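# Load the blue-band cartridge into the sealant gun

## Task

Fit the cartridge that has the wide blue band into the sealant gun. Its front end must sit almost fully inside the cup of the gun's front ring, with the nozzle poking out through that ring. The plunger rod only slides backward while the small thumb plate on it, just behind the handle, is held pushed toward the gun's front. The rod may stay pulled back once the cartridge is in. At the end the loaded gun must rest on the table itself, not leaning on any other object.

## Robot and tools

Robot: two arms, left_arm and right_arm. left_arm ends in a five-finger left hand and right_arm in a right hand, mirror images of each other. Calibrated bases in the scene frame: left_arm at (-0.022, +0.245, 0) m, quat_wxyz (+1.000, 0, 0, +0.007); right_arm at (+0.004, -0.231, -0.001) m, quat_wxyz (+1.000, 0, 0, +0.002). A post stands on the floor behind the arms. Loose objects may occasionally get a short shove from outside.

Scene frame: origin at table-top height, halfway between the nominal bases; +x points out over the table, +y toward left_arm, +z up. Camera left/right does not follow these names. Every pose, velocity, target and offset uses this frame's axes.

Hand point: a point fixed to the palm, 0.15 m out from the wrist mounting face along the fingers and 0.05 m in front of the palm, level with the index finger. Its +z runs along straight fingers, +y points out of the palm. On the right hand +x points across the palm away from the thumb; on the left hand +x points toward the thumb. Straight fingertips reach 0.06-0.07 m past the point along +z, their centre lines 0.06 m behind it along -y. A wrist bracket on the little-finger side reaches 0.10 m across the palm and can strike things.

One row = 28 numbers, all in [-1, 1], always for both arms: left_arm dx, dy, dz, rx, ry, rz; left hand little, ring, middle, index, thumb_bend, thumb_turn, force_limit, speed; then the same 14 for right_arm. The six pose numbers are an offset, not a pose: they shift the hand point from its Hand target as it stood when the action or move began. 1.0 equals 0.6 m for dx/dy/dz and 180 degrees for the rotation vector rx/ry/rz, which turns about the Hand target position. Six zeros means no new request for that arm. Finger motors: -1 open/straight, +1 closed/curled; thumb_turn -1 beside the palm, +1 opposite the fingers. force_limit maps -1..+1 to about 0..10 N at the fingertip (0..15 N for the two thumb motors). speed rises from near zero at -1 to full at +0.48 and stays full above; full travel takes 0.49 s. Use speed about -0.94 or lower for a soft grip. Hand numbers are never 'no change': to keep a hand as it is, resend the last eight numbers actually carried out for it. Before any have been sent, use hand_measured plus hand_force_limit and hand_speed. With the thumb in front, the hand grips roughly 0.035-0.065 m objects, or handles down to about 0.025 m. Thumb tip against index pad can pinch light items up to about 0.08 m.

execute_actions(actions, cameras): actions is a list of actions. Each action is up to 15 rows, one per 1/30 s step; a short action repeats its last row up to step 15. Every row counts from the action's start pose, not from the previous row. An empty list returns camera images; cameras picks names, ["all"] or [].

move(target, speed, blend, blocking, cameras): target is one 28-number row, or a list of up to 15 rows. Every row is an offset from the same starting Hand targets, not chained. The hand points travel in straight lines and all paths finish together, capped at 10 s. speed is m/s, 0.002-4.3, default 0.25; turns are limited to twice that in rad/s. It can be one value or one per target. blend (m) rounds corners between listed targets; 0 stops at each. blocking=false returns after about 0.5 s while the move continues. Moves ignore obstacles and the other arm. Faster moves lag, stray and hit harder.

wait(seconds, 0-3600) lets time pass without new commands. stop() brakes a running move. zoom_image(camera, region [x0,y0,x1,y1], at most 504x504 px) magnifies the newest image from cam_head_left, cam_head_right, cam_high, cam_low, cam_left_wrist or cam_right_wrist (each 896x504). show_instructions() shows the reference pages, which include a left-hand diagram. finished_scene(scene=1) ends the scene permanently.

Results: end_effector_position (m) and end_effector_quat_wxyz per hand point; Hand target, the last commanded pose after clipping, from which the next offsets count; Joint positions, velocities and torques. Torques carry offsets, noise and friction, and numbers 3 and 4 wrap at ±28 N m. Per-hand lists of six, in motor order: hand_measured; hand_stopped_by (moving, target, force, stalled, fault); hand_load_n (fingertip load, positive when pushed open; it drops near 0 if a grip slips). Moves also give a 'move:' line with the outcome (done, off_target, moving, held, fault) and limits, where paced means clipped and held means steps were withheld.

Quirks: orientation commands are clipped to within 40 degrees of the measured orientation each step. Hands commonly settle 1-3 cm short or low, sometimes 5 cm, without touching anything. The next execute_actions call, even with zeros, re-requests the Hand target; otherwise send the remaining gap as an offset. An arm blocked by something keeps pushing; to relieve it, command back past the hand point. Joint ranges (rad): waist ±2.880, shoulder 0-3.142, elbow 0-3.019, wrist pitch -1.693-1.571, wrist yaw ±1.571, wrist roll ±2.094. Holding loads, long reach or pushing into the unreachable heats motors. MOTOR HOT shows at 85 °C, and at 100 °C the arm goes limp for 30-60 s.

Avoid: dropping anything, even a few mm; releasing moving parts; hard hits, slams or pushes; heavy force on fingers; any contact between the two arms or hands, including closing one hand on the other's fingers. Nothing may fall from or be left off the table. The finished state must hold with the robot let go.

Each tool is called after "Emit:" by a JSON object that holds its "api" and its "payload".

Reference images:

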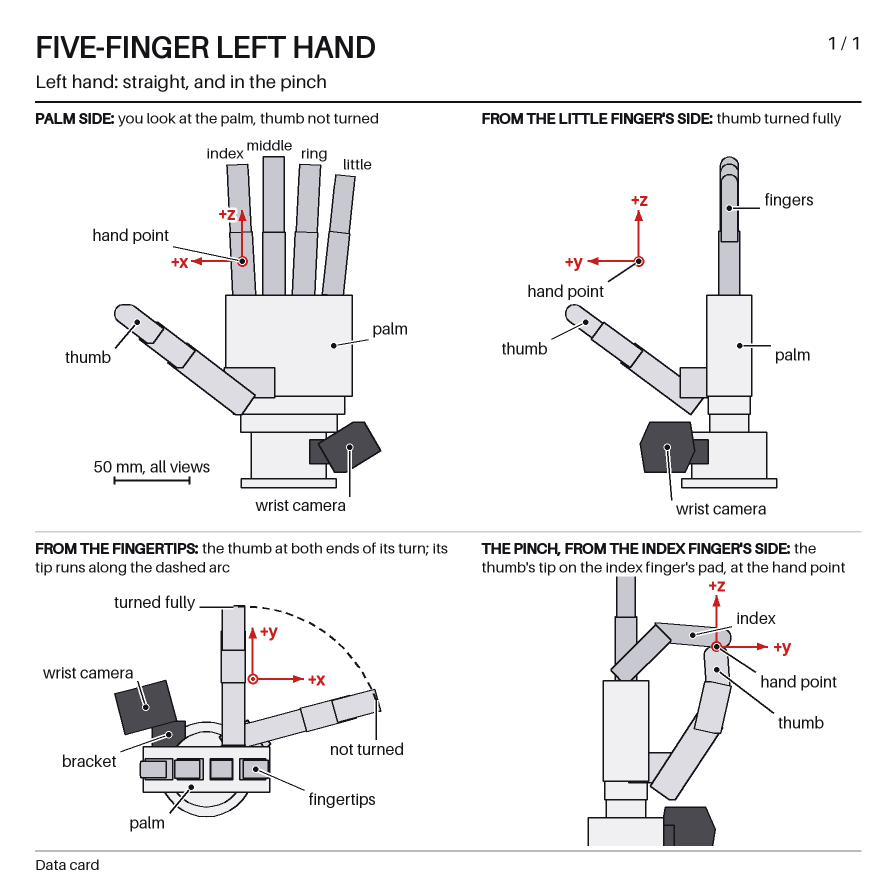

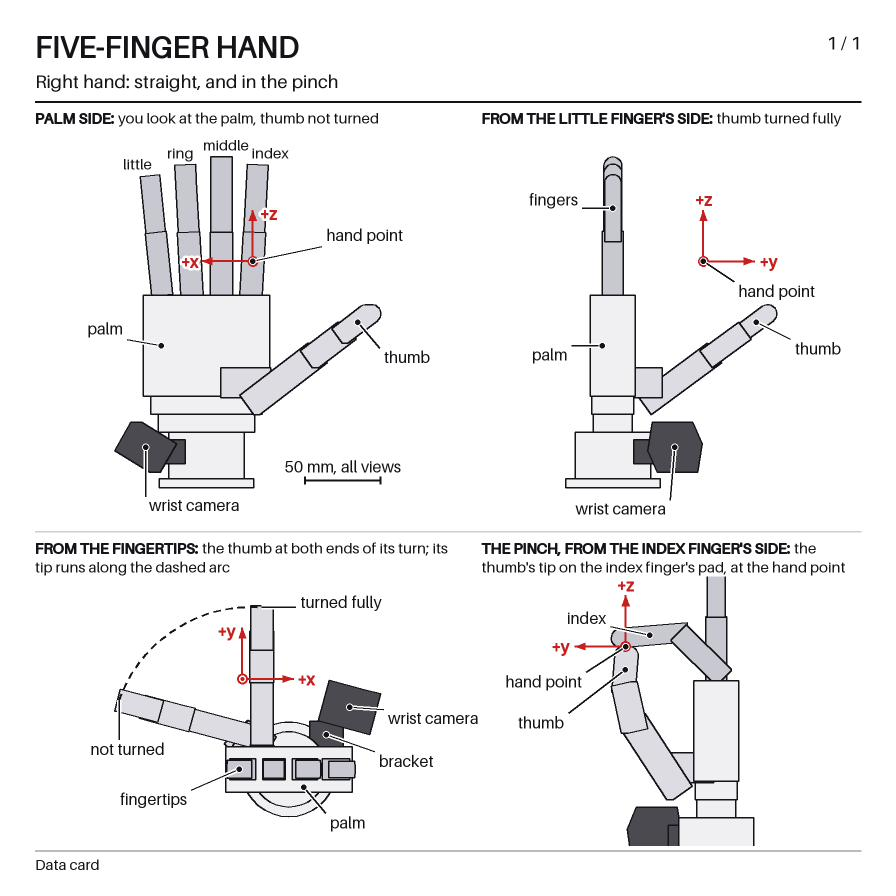

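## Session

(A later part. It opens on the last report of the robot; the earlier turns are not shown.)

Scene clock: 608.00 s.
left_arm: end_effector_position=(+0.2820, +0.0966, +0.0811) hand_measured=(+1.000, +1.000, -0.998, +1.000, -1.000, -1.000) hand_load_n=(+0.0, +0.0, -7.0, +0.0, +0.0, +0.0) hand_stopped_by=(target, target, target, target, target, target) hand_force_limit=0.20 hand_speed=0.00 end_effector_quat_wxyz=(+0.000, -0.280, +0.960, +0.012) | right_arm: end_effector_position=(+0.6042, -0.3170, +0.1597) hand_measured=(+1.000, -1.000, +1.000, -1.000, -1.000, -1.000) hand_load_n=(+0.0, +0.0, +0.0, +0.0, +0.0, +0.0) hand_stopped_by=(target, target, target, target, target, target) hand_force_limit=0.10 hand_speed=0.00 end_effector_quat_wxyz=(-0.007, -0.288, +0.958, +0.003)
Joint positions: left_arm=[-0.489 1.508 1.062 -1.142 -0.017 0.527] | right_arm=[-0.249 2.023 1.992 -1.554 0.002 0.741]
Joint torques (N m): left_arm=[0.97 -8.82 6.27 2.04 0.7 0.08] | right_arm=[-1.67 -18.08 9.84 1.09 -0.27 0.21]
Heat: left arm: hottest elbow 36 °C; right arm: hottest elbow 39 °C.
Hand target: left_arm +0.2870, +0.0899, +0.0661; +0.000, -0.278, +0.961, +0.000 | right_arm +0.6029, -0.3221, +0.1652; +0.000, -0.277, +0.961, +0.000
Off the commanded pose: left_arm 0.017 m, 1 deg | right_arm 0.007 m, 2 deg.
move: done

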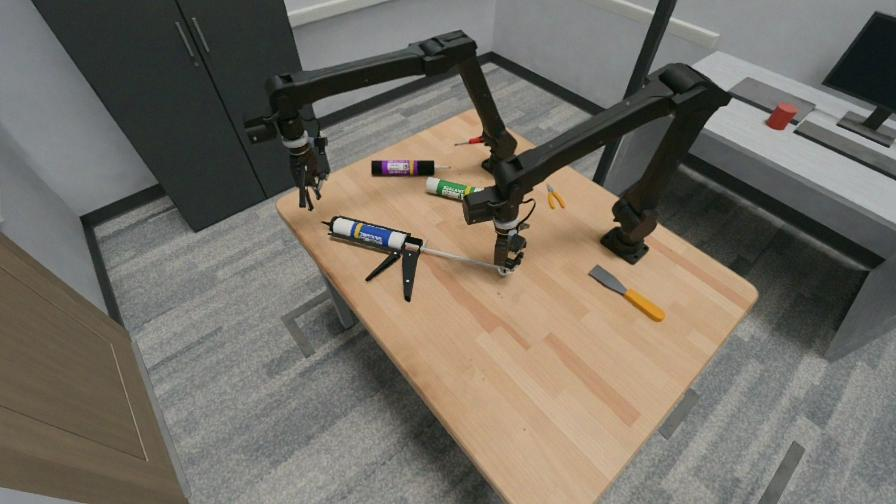

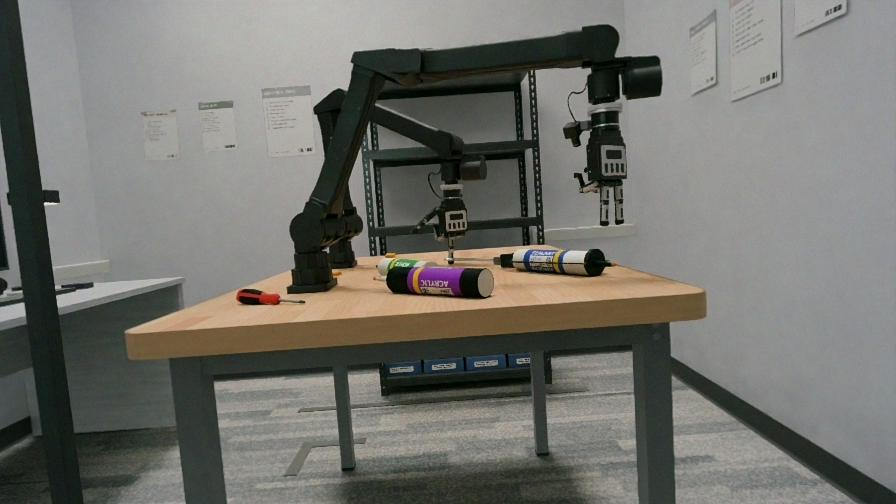

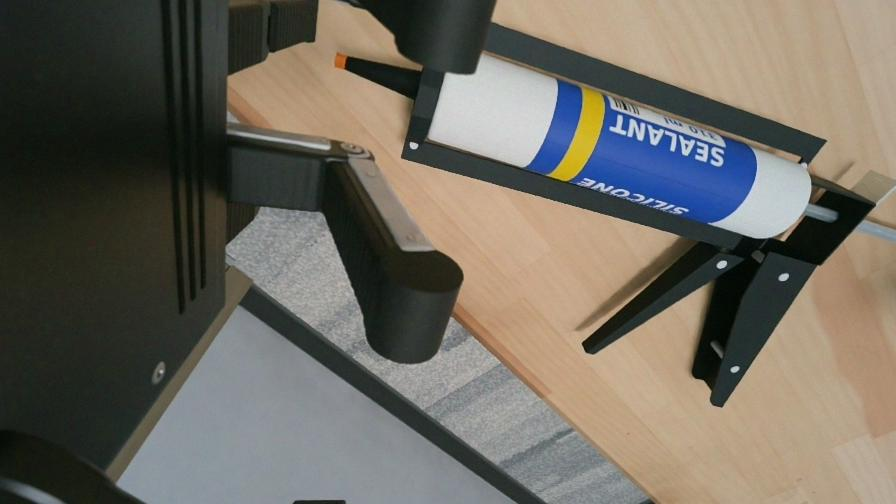

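Emit:
{"api": "move", "payload": {"target": [0,0,0,0,0,0, 1,1,-1,1,-1,-1,0.2,0, 0.017,0.0107,-0.08,0,0,0, 1,-1,1,-1,-1,-1,0.1,0], "speed": 0.1, "cameras": ["cam_high","cam_low","cam_right_wrist"]}}

Emit:
{"api": "zoom_image", "payload": {"camera": "cam_low", "region": [480, 150, 700, 290]}}

Emit:
{"api": "zoom_image", "payload": {"camera": "cam_high", "region": [260, 140, 440, 280]}}

Scene clock: 609.63 s.
left_arm: end_effector_position=(+0.2820, +0.0966, +0.0811) hand_measured=(+1.000, +1.000, -0.998, +1.000, -1.000, -1.000) hand_load_n=(+0.0, +0.0, -7.0, +0.0, +0.0, +0.0) hand_stopped_by=(target, target, target, target, target, target) hand_force_limit=0.20 hand_speed=0.00 end_effector_quat_wxyz=(+0.000, -0.280, +0.960, +0.012) | right_arm: end_effector_position=(+0.6125, -0.3187, +0.1330) hand_measured=(+1.000, -1.000, +1.000, -1.000, -1.000, -1.000) hand_load_n=(+0.0, +0.0, +0.0, +0.5, +0.0, +0.0) hand_stopped_by=(target, target, target, target, target, target) hand_force_limit=0.10 hand_speed=0.00 end_effector_quat_wxyz=(+0.008, -0.281, +0.960, -0.006)
Joint positions: left_arm=[-0.489 1.508 1.062 -1.142 -0.017 0.527] | right_arm=[-0.249 2.022 1.922 -1.449 0.002 0.755]
Joint torques (N m): left_arm=[1.08 -9.11 6.3 2.06 0.71 0.05] | right_arm=[-0.5 -15.44 9.98 1.07 -0.27 0.25]
Heat: left arm: hottest elbow 36 °C; right arm: hottest elbow 39 °C.
Hand target: left_arm +0.2870, +0.0899, +0.0661; +0.000, -0.278, +0.961, +0.000 | right_arm +0.6131, -0.3157, +0.1172; +0.000, -0.277, +0.961, +0.000
Off the commanded pose: left_arm 0.017 m, 1 deg | right_arm 0.016 m, 1 deg.
move: off_target (right_arm)

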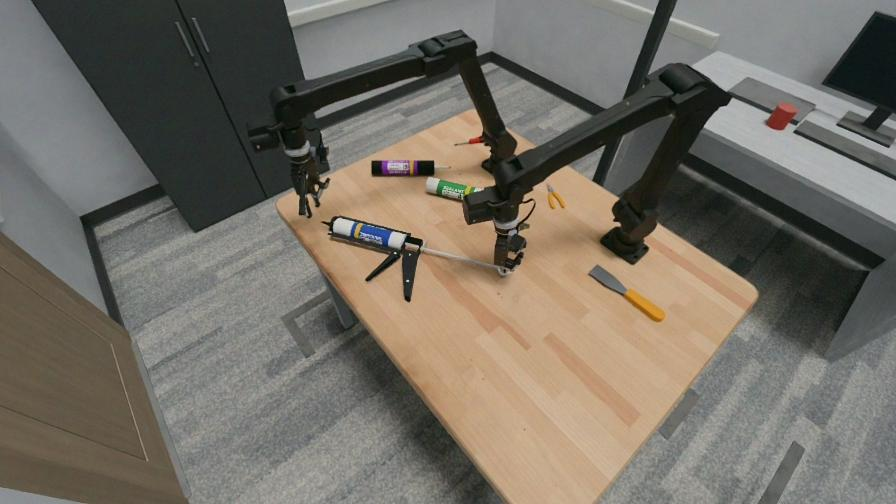

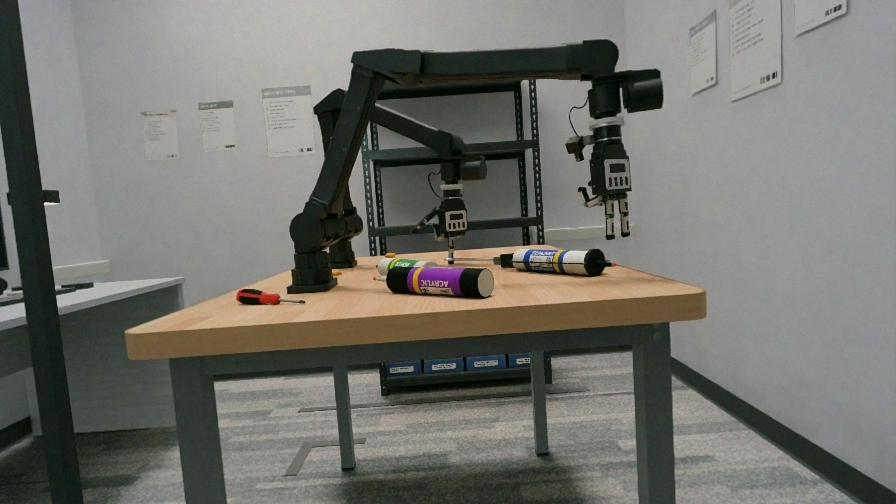

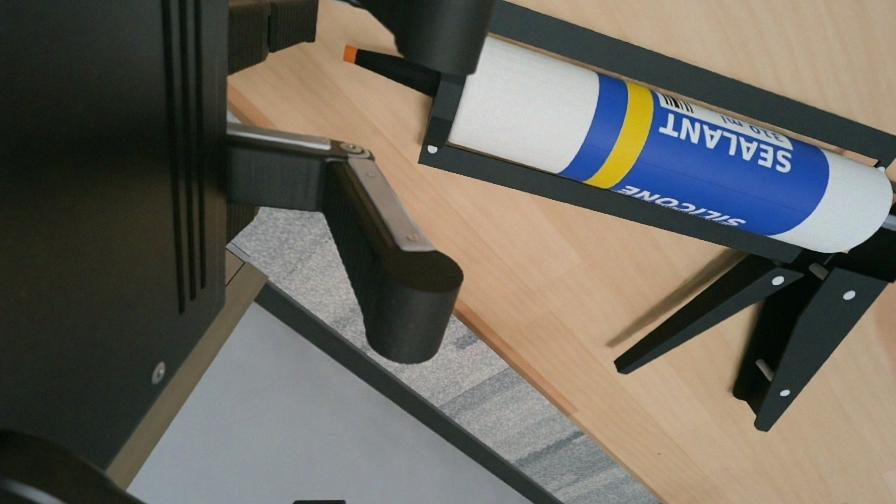

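Scaled by 2.291 from the camera's image (finer frame: 1280x720).

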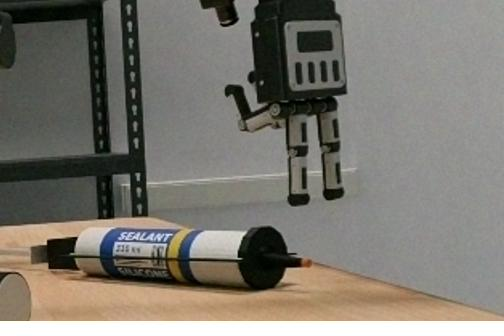

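Scaled by 2.800 from the camera's image (finer frame: 1280x720).

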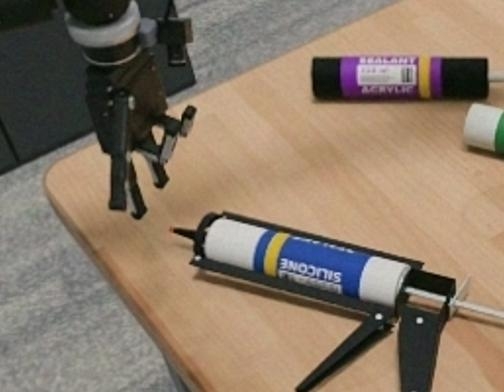

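Emit:
{"api": "zoom_image", "payload": {"camera": "cam_high", "region": [285, 185, 355, 245]}}

Emit:
{"api": "zoom_image", "payload": {"camera": "cam_low", "region": [575, 215, 645, 285]}}

Scaled by 7.200 from the camera's image (finer frame: 1280x720).

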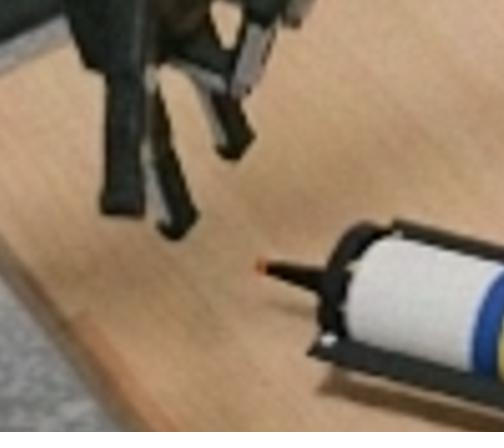

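Scaled by 7.200 from the camera's image (finer frame: 1280x720).

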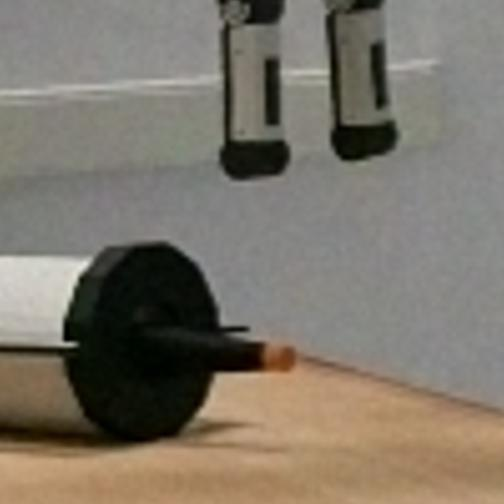

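Emit:
{"api": "zoom_image", "payload": {"camera": "cam_low", "region": [550, 110, 670, 250]}}

Emit:
{"api": "zoom_image", "payload": {"camera": "cam_high", "region": [270, 130, 350, 220]}}

Scaled by 3.600 from the camera's image (finer frame: 1280x720).

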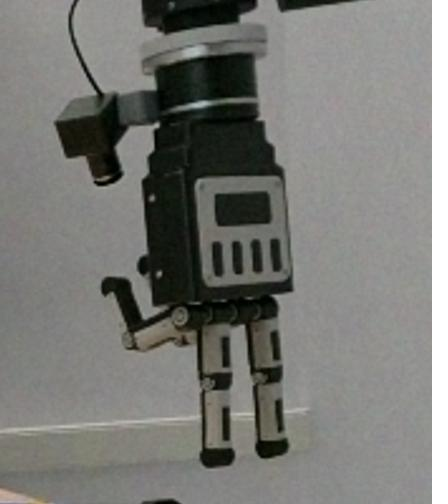

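Scaled by 5.600 from the camera's image (finer frame: 1280x720).

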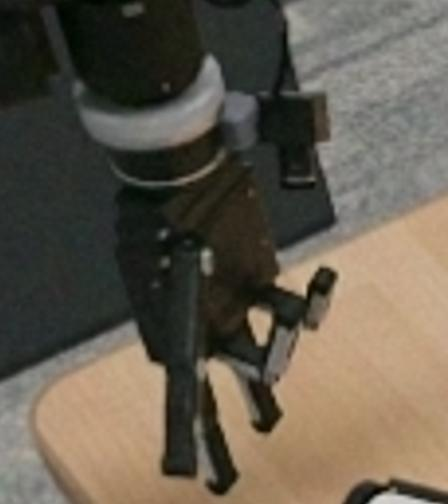

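Emit:
{"api": "move", "payload": {"target": [0,0,0,0,0,0, 1,1,-1,1,-1,-1,0.2,0, 0.0,0.0,-0.10,0,0,0, 1,-1,1,-1,-1,-1,0.1,0], "speed": 0.1, "cameras": ["cam_high","cam_low","cam_right_wrist"]}}

Emit:
{"api": "zoom_image", "payload": {"camera": "cam_low", "region": [575, 215, 645, 285]}}

Emit:
{"api": "zoom_image", "payload": {"camera": "cam_high", "region": [285, 185, 355, 245]}}

Scene clock: 613.30 s.
left_arm: end_effector_position=(+0.2820, +0.0966, +0.0811) hand_measured=(+1.000, +1.000, -0.998, +1.000, -1.000, -1.000) hand_load_n=(+0.0, +0.0, -7.0, +0.0, +0.0, +0.0) hand_stopped_by=(target, target, target, target, target, target) hand_force_limit=0.20 hand_speed=0.00 end_effector_quat_wxyz=(+0.000, -0.280, +0.960, +0.012) | right_arm: end_effector_position=(+0.6131, -0.3189, +0.0711) hand_measured=(+1.000, -1.000, +1.000, -1.000, -1.000, -1.000) hand_load_n=(+0.0, +0.0, +0.5, +0.0, -0.5, +0.0) hand_stopped_by=(target, target, target, target, target, target) hand_force_limit=0.10 hand_speed=0.00 end_effector_quat_wxyz=(+0.007, -0.281, +0.960, -0.005)
Joint positions: left_arm=[-0.489 1.508 1.062 -1.142 -0.017 0.527] | right_arm=[-0.249 2.058 1.815 -1.311 0.002 0.755]
Joint torques (N m): left_arm=[0.97 -8.82 6.22 2.02 0.7 0.03] | right_arm=[-0.5 -15.68 10.03 1.1 -0.27 0.25]
Heat: left arm: hottest elbow 36 °C; right arm: hottest elbow 39 °C.
Hand target: left_arm +0.2870, +0.0899, +0.0661; +0.000, -0.278, +0.961, +0.000 | right_arm +0.6131, -0.3157, +0.0572; +0.000, -0.277, +0.961, +0.000
Off the commanded pose: left_arm 0.017 m, 1 deg | right_arm 0.014 m, 1 deg.
move: off_target (right_arm)

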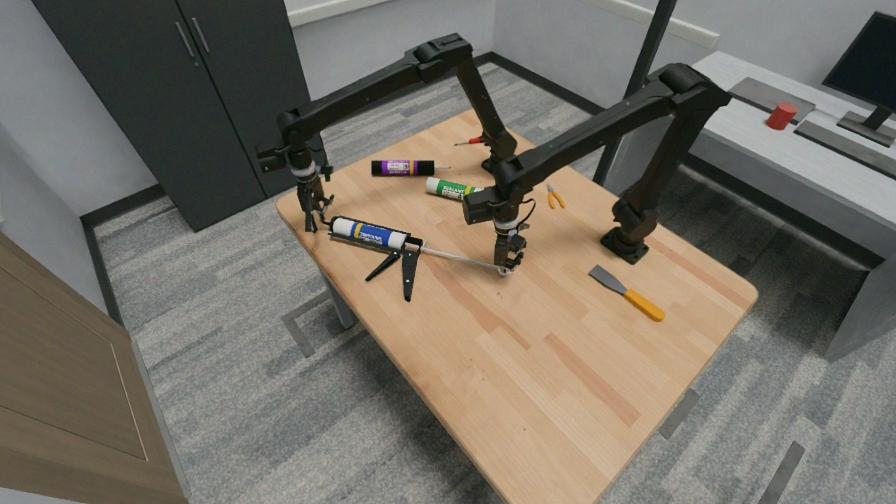

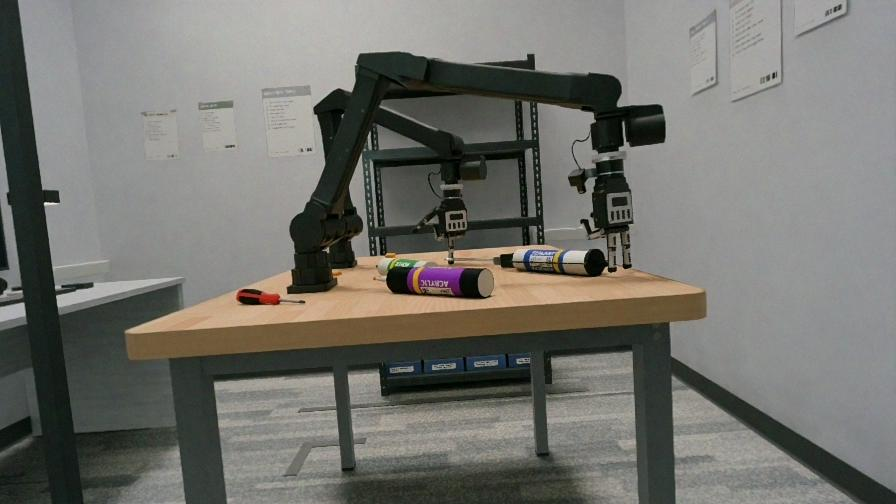

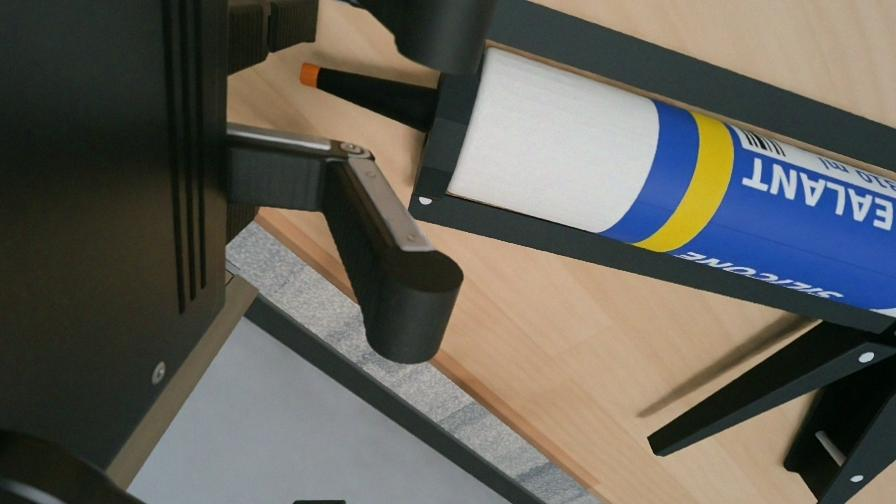

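Scaled by 7.200 from the camera's image (finer frame: 1280x720).

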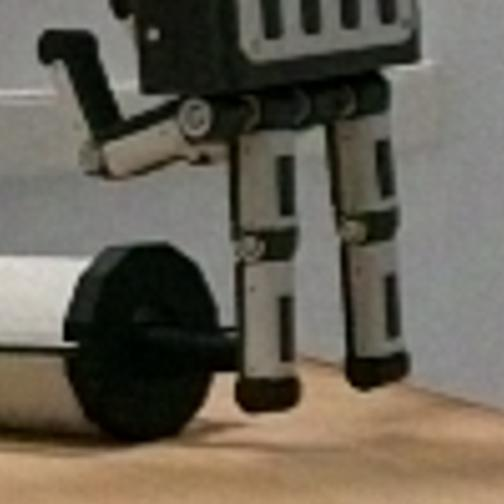

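Scaled by 7.200 from the camera's image (finer frame: 1280x720).

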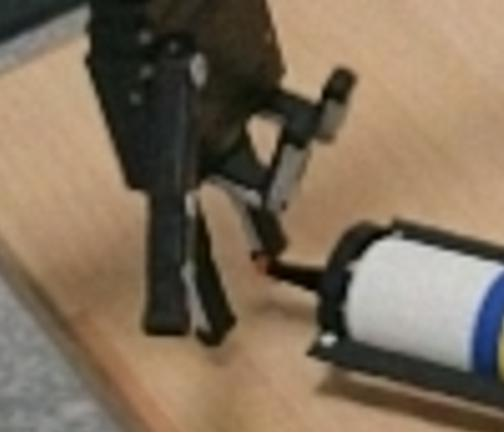

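Emit:
{"api": "move", "payload": {"target": [0,0,0,0,0,0, 1,1,-1,1,-1,-1,0.2,0, -0.0075,-0.027,-0.012,0,0,0, 1,-1,1,-1,-1,-1,0.1,0], "speed": 0.05, "cameras": ["cam_high","cam_low","cam_right_wrist"]}}

Emit:
{"api": "zoom_image", "payload": {"camera": "cam_low", "region": [575, 215, 645, 285]}}

Emit:
{"api": "zoom_image", "payload": {"camera": "cam_high", "region": [285, 185, 355, 245]}}

Scene clock: 614.57 s.
left_arm: end_effector_position=(+0.2820, +0.0966, +0.0811) hand_measured=(+1.000, +1.000, -0.998, +1.000, -1.000, -1.000) hand_load_n=(+0.0, +0.0, -7.0, +0.0, +0.0, +0.0) hand_stopped_by=(target, target, target, target, target, target) hand_force_limit=0.20 hand_speed=0.00 end_effector_quat_wxyz=(+0.000, -0.280, +0.960, +0.012) | right_arm: end_effector_position=(+0.6126, -0.3288, +0.0678) hand_measured=(+1.000, -1.000, +1.000, -1.000, -1.000, -1.000) hand_load_n=(+0.0, +0.0, +0.0, +0.0, +0.0, +0.0) hand_stopped_by=(target, target, target, target, target, target) hand_force_limit=0.10 hand_speed=0.00 end_effector_quat_wxyz=(+0.010, -0.274, +0.962, -0.007)
Joint positions: left_arm=[-0.489 1.508 1.062 -1.142 -0.017 0.527] | right_arm=[-0.265 2.058 1.806 -1.294 0.001 0.753]
Joint torques (N m): left_arm=[0.91 -9.05 6.17 2.24 0.64 0.07] | right_arm=[-1.55 -15.38 9.76 1.13 -0.25 0.02]
Heat: left arm: hottest elbow 36 °C; right arm: hottest elbow 39 °C.
Hand target: left_arm +0.2870, +0.0899, +0.0661; +0.000, -0.278, +0.961, +0.000 | right_arm +0.6087, -0.3319, +0.0500; +0.000, -0.277, +0.961, +0.000
Off the commanded pose: left_arm 0.017 m, 1 deg | right_arm 0.019 m, 1 deg.
move: off_target (right_arm)

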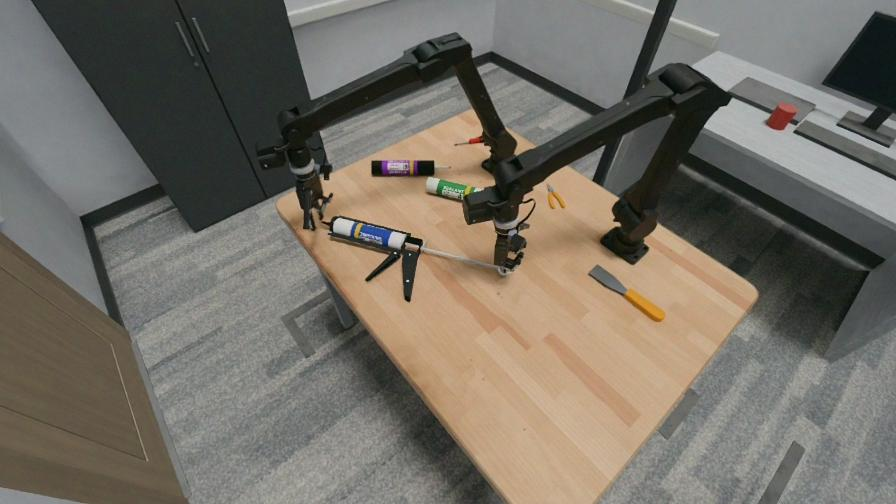

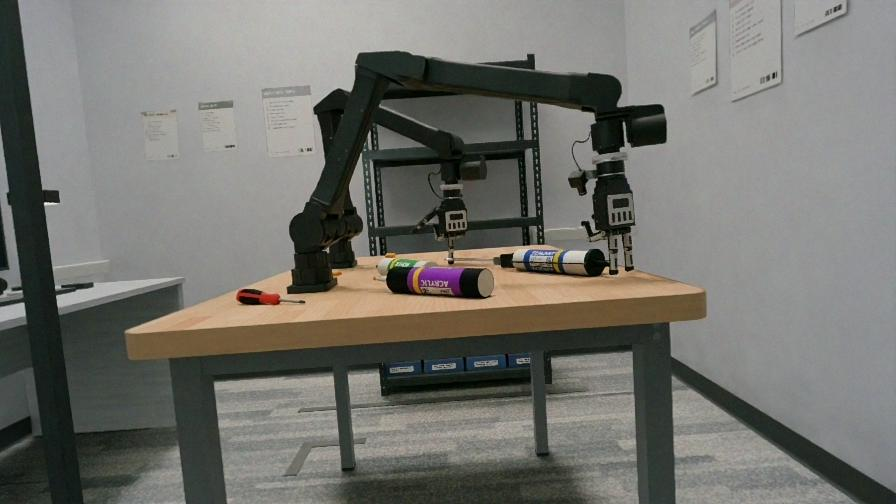

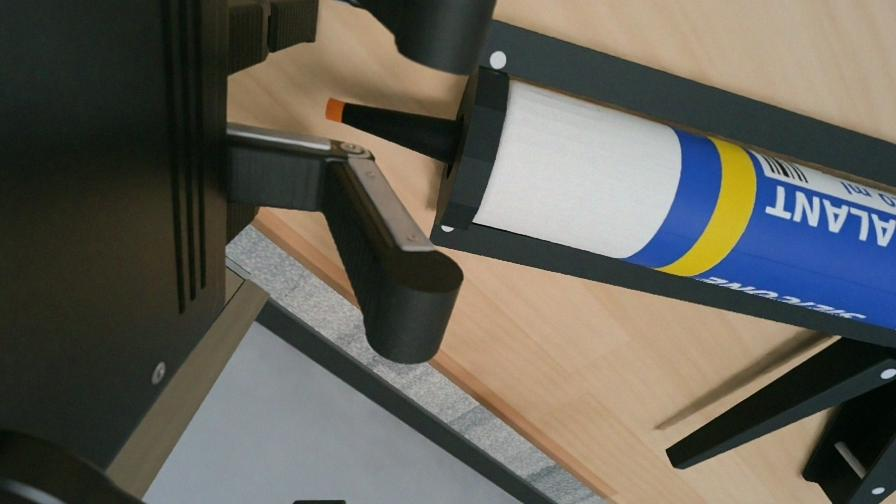

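Scaled by 7.200 from the camera's image (finer frame: 1280x720).

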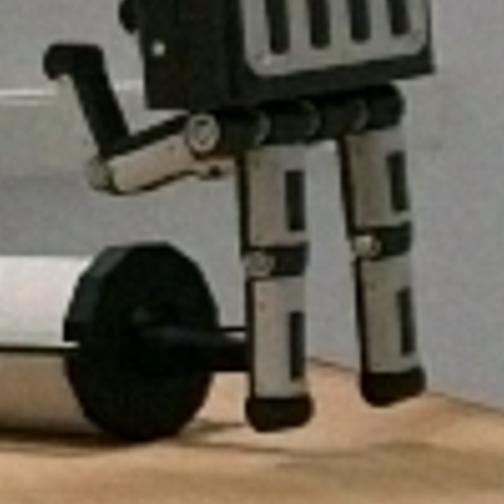

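Scaled by 7.200 from the camera's image (finer frame: 1280x720).

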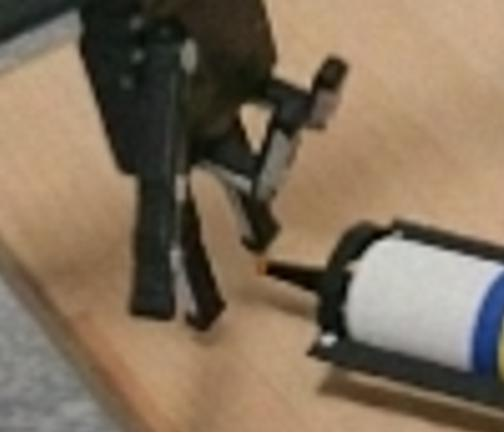

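Emit:
{"api": "move", "payload": {"target": [0,0,0,0,0,0, 1,1,-1,1,-1,-1,0.2,0, -0.0428,0.0715,0.0033,0,0,0, 1,-1,1,-1,-1,-1,0.1,0], "speed": 0.05, "cameras": ["cam_high","cam_low","cam_right_wrist"]}}

Emit:
{"api": "zoom_image", "payload": {"camera": "cam_low", "region": [575, 215, 645, 285]}}

Emit:
{"api": "zoom_image", "payload": {"camera": "cam_high", "region": [285, 185, 355, 245]}}

Scene clock: 616.43 s.
left_arm: end_effector_position=(+0.2820, +0.0966, +0.0811) hand_measured=(+1.000, +1.000, -0.998, +1.000, -1.000, -1.000) hand_load_n=(+0.0, +0.0, -6.5, +0.0, +0.0, +0.0) hand_stopped_by=(target, target, target, target, target, target) hand_force_limit=0.20 hand_speed=0.00 end_effector_quat_wxyz=(+0.000, -0.280, +0.960, +0.012) | right_arm: end_effector_position=(+0.5871, -0.2981, +0.0582) hand_measured=(+1.000, -1.000, +1.000, -1.000, -1.000, -1.000) hand_load_n=(+0.0, +0.0, +0.0, +0.0, +0.0, +0.0) hand_stopped_by=(target, target, target, target, target, target) hand_force_limit=0.10 hand_speed=0.00 end_effector_quat_wxyz=(+0.005, -0.278, +0.961, -0.004)
Joint positions: left_arm=[-0.489 1.508 1.062 -1.142 -0.017 0.527] | right_arm=[-0.227 1.99 1.67 -1.238 0.003 0.785]
Joint torques (N m): left_arm=[1.08 -8.12 6.2 1.96 0.72 0.06] | right_arm=[0.21 -16.15 8.69 0.95 -0.29 0.26]
Heat: left arm: hottest elbow 36 °C; right arm: hottest elbow 39 °C.
Hand target: left_arm +0.2870, +0.0899, +0.0661; +0.000, -0.278, +0.961, +0.000 | right_arm +0.5828, -0.2889, +0.0519; +0.000, -0.277, +0.961, +0.000
Off the commanded pose: left_arm 0.017 m, 1 deg | right_arm 0.012 m, 1 deg.
move: off_target (right_arm)

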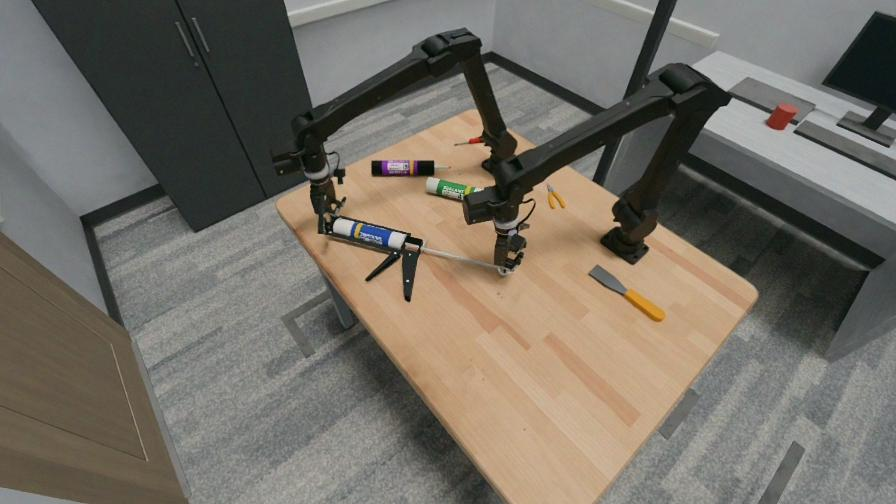

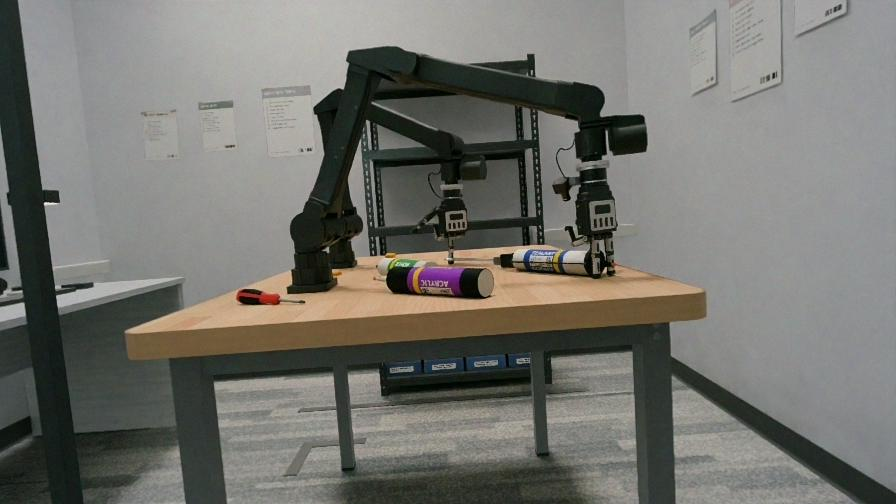

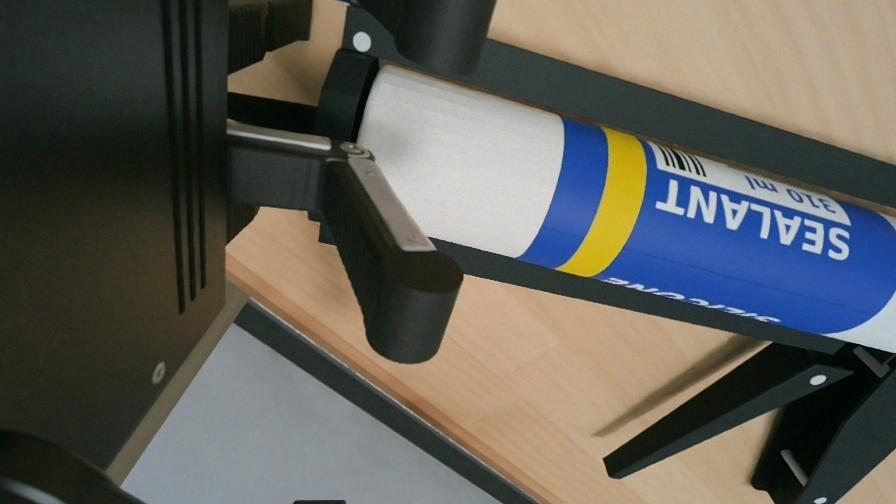

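Scaled by 7.200 from the camera's image (finer frame: 1280x720).

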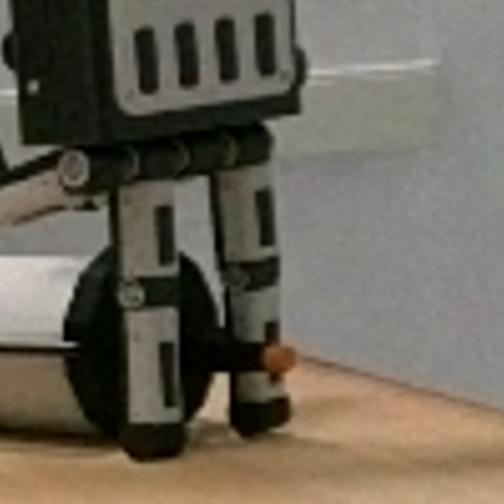

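Scaled by 7.200 from the camera's image (finer frame: 1280x720).

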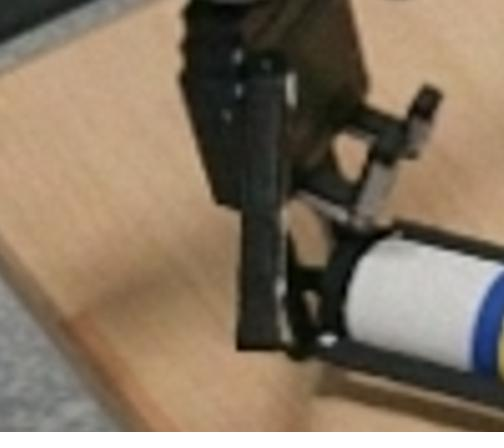

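Emit:
{"api": "move", "payload": {"target": [0,0,0,0,0,0, 1,1,-1,1,-1,-1,0.2,0, -0.008,0.0125,0.006,0,0,0, 1,-1,1,-1,-1,-1,0.1,0], "speed": 0.03, "cameras": ["cam_high","cam_low","cam_right_wrist"]}}

Emit:
{"api": "zoom_image", "payload": {"camera": "cam_low", "region": [575, 215, 645, 285]}}

Emit:
{"api": "zoom_image", "payload": {"camera": "cam_high", "region": [285, 185, 355, 245]}}

Scene clock: 617.47 s.
left_arm: end_effector_position=(+0.2820, +0.0966, +0.0811) hand_measured=(+1.000, +1.000, -0.998, +1.000, -1.000, -1.000) hand_load_n=(+0.0, +0.0, -7.0, +0.0, -0.5, +0.0) hand_stopped_by=(target, target, target, target, target, target) hand_force_limit=0.20 hand_speed=0.00 end_effector_quat_wxyz=(+0.000, -0.280, +0.960, +0.012) | right_arm: end_effector_position=(+0.5820, -0.2902, +0.0584) hand_measured=(+1.000, -1.000, +1.000, -1.000, -1.000, -1.000) hand_load_n=(+0.0, +0.0, +0.0, +0.0, -0.5, +0.0) hand_stopped_by=(target, target, target, target, target, target) hand_force_limit=0.10 hand_speed=0.00 end_effector_quat_wxyz=(+0.003, -0.278, +0.961, -0.003)
Joint positions: left_arm=[-0.489 1.508 1.062 -1.142 -0.017 0.527] | right_arm=[-0.215 1.976 1.647 -1.234 0.003 0.796]
Joint torques (N m): left_arm=[1.03 -8.53 6.35 1.98 0.69 0.07] | right_arm=[0.21 -16.21 8.84 0.84 -0.3 0.25]
Heat: left arm: hottest elbow 36 °C; right arm: hottest elbow 39 °C.
Hand target: left_arm +0.2870, +0.0899, +0.0661; +0.000, -0.278, +0.961, +0.000 | right_arm +0.5782, -0.2813, +0.0554; +0.000, -0.277, +0.961, +0.000
Off the commanded pose: left_arm 0.017 m, 1 deg | right_arm 0.010 m, 1 deg.
move: done

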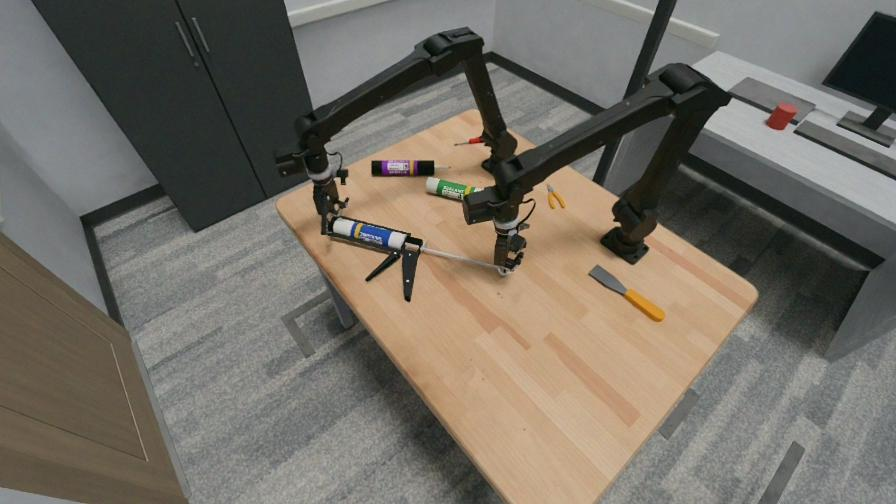

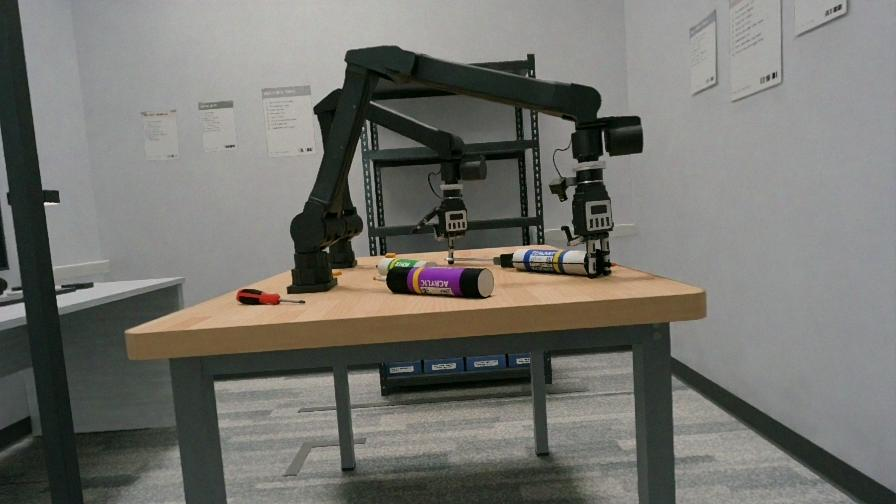

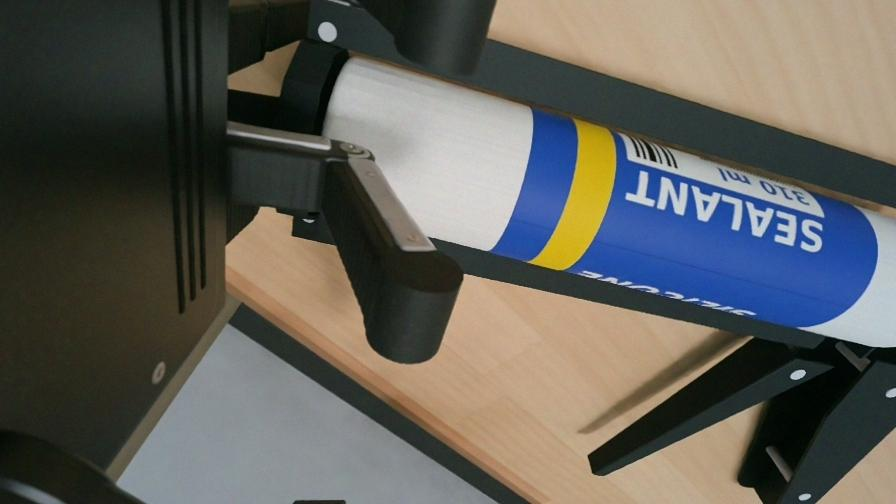

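Scaled by 7.200 from the camera's image (finer frame: 1280x720).

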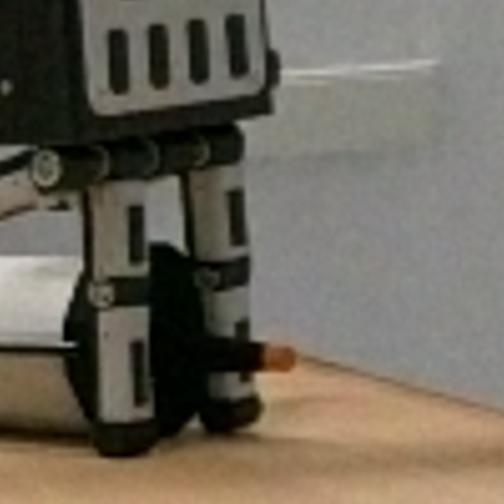

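Scaled by 7.200 from the camera's image (finer frame: 1280x720).

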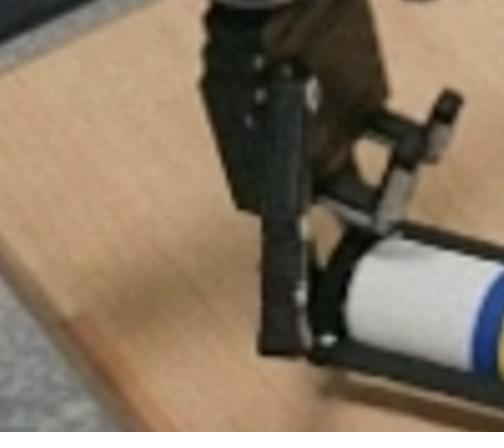

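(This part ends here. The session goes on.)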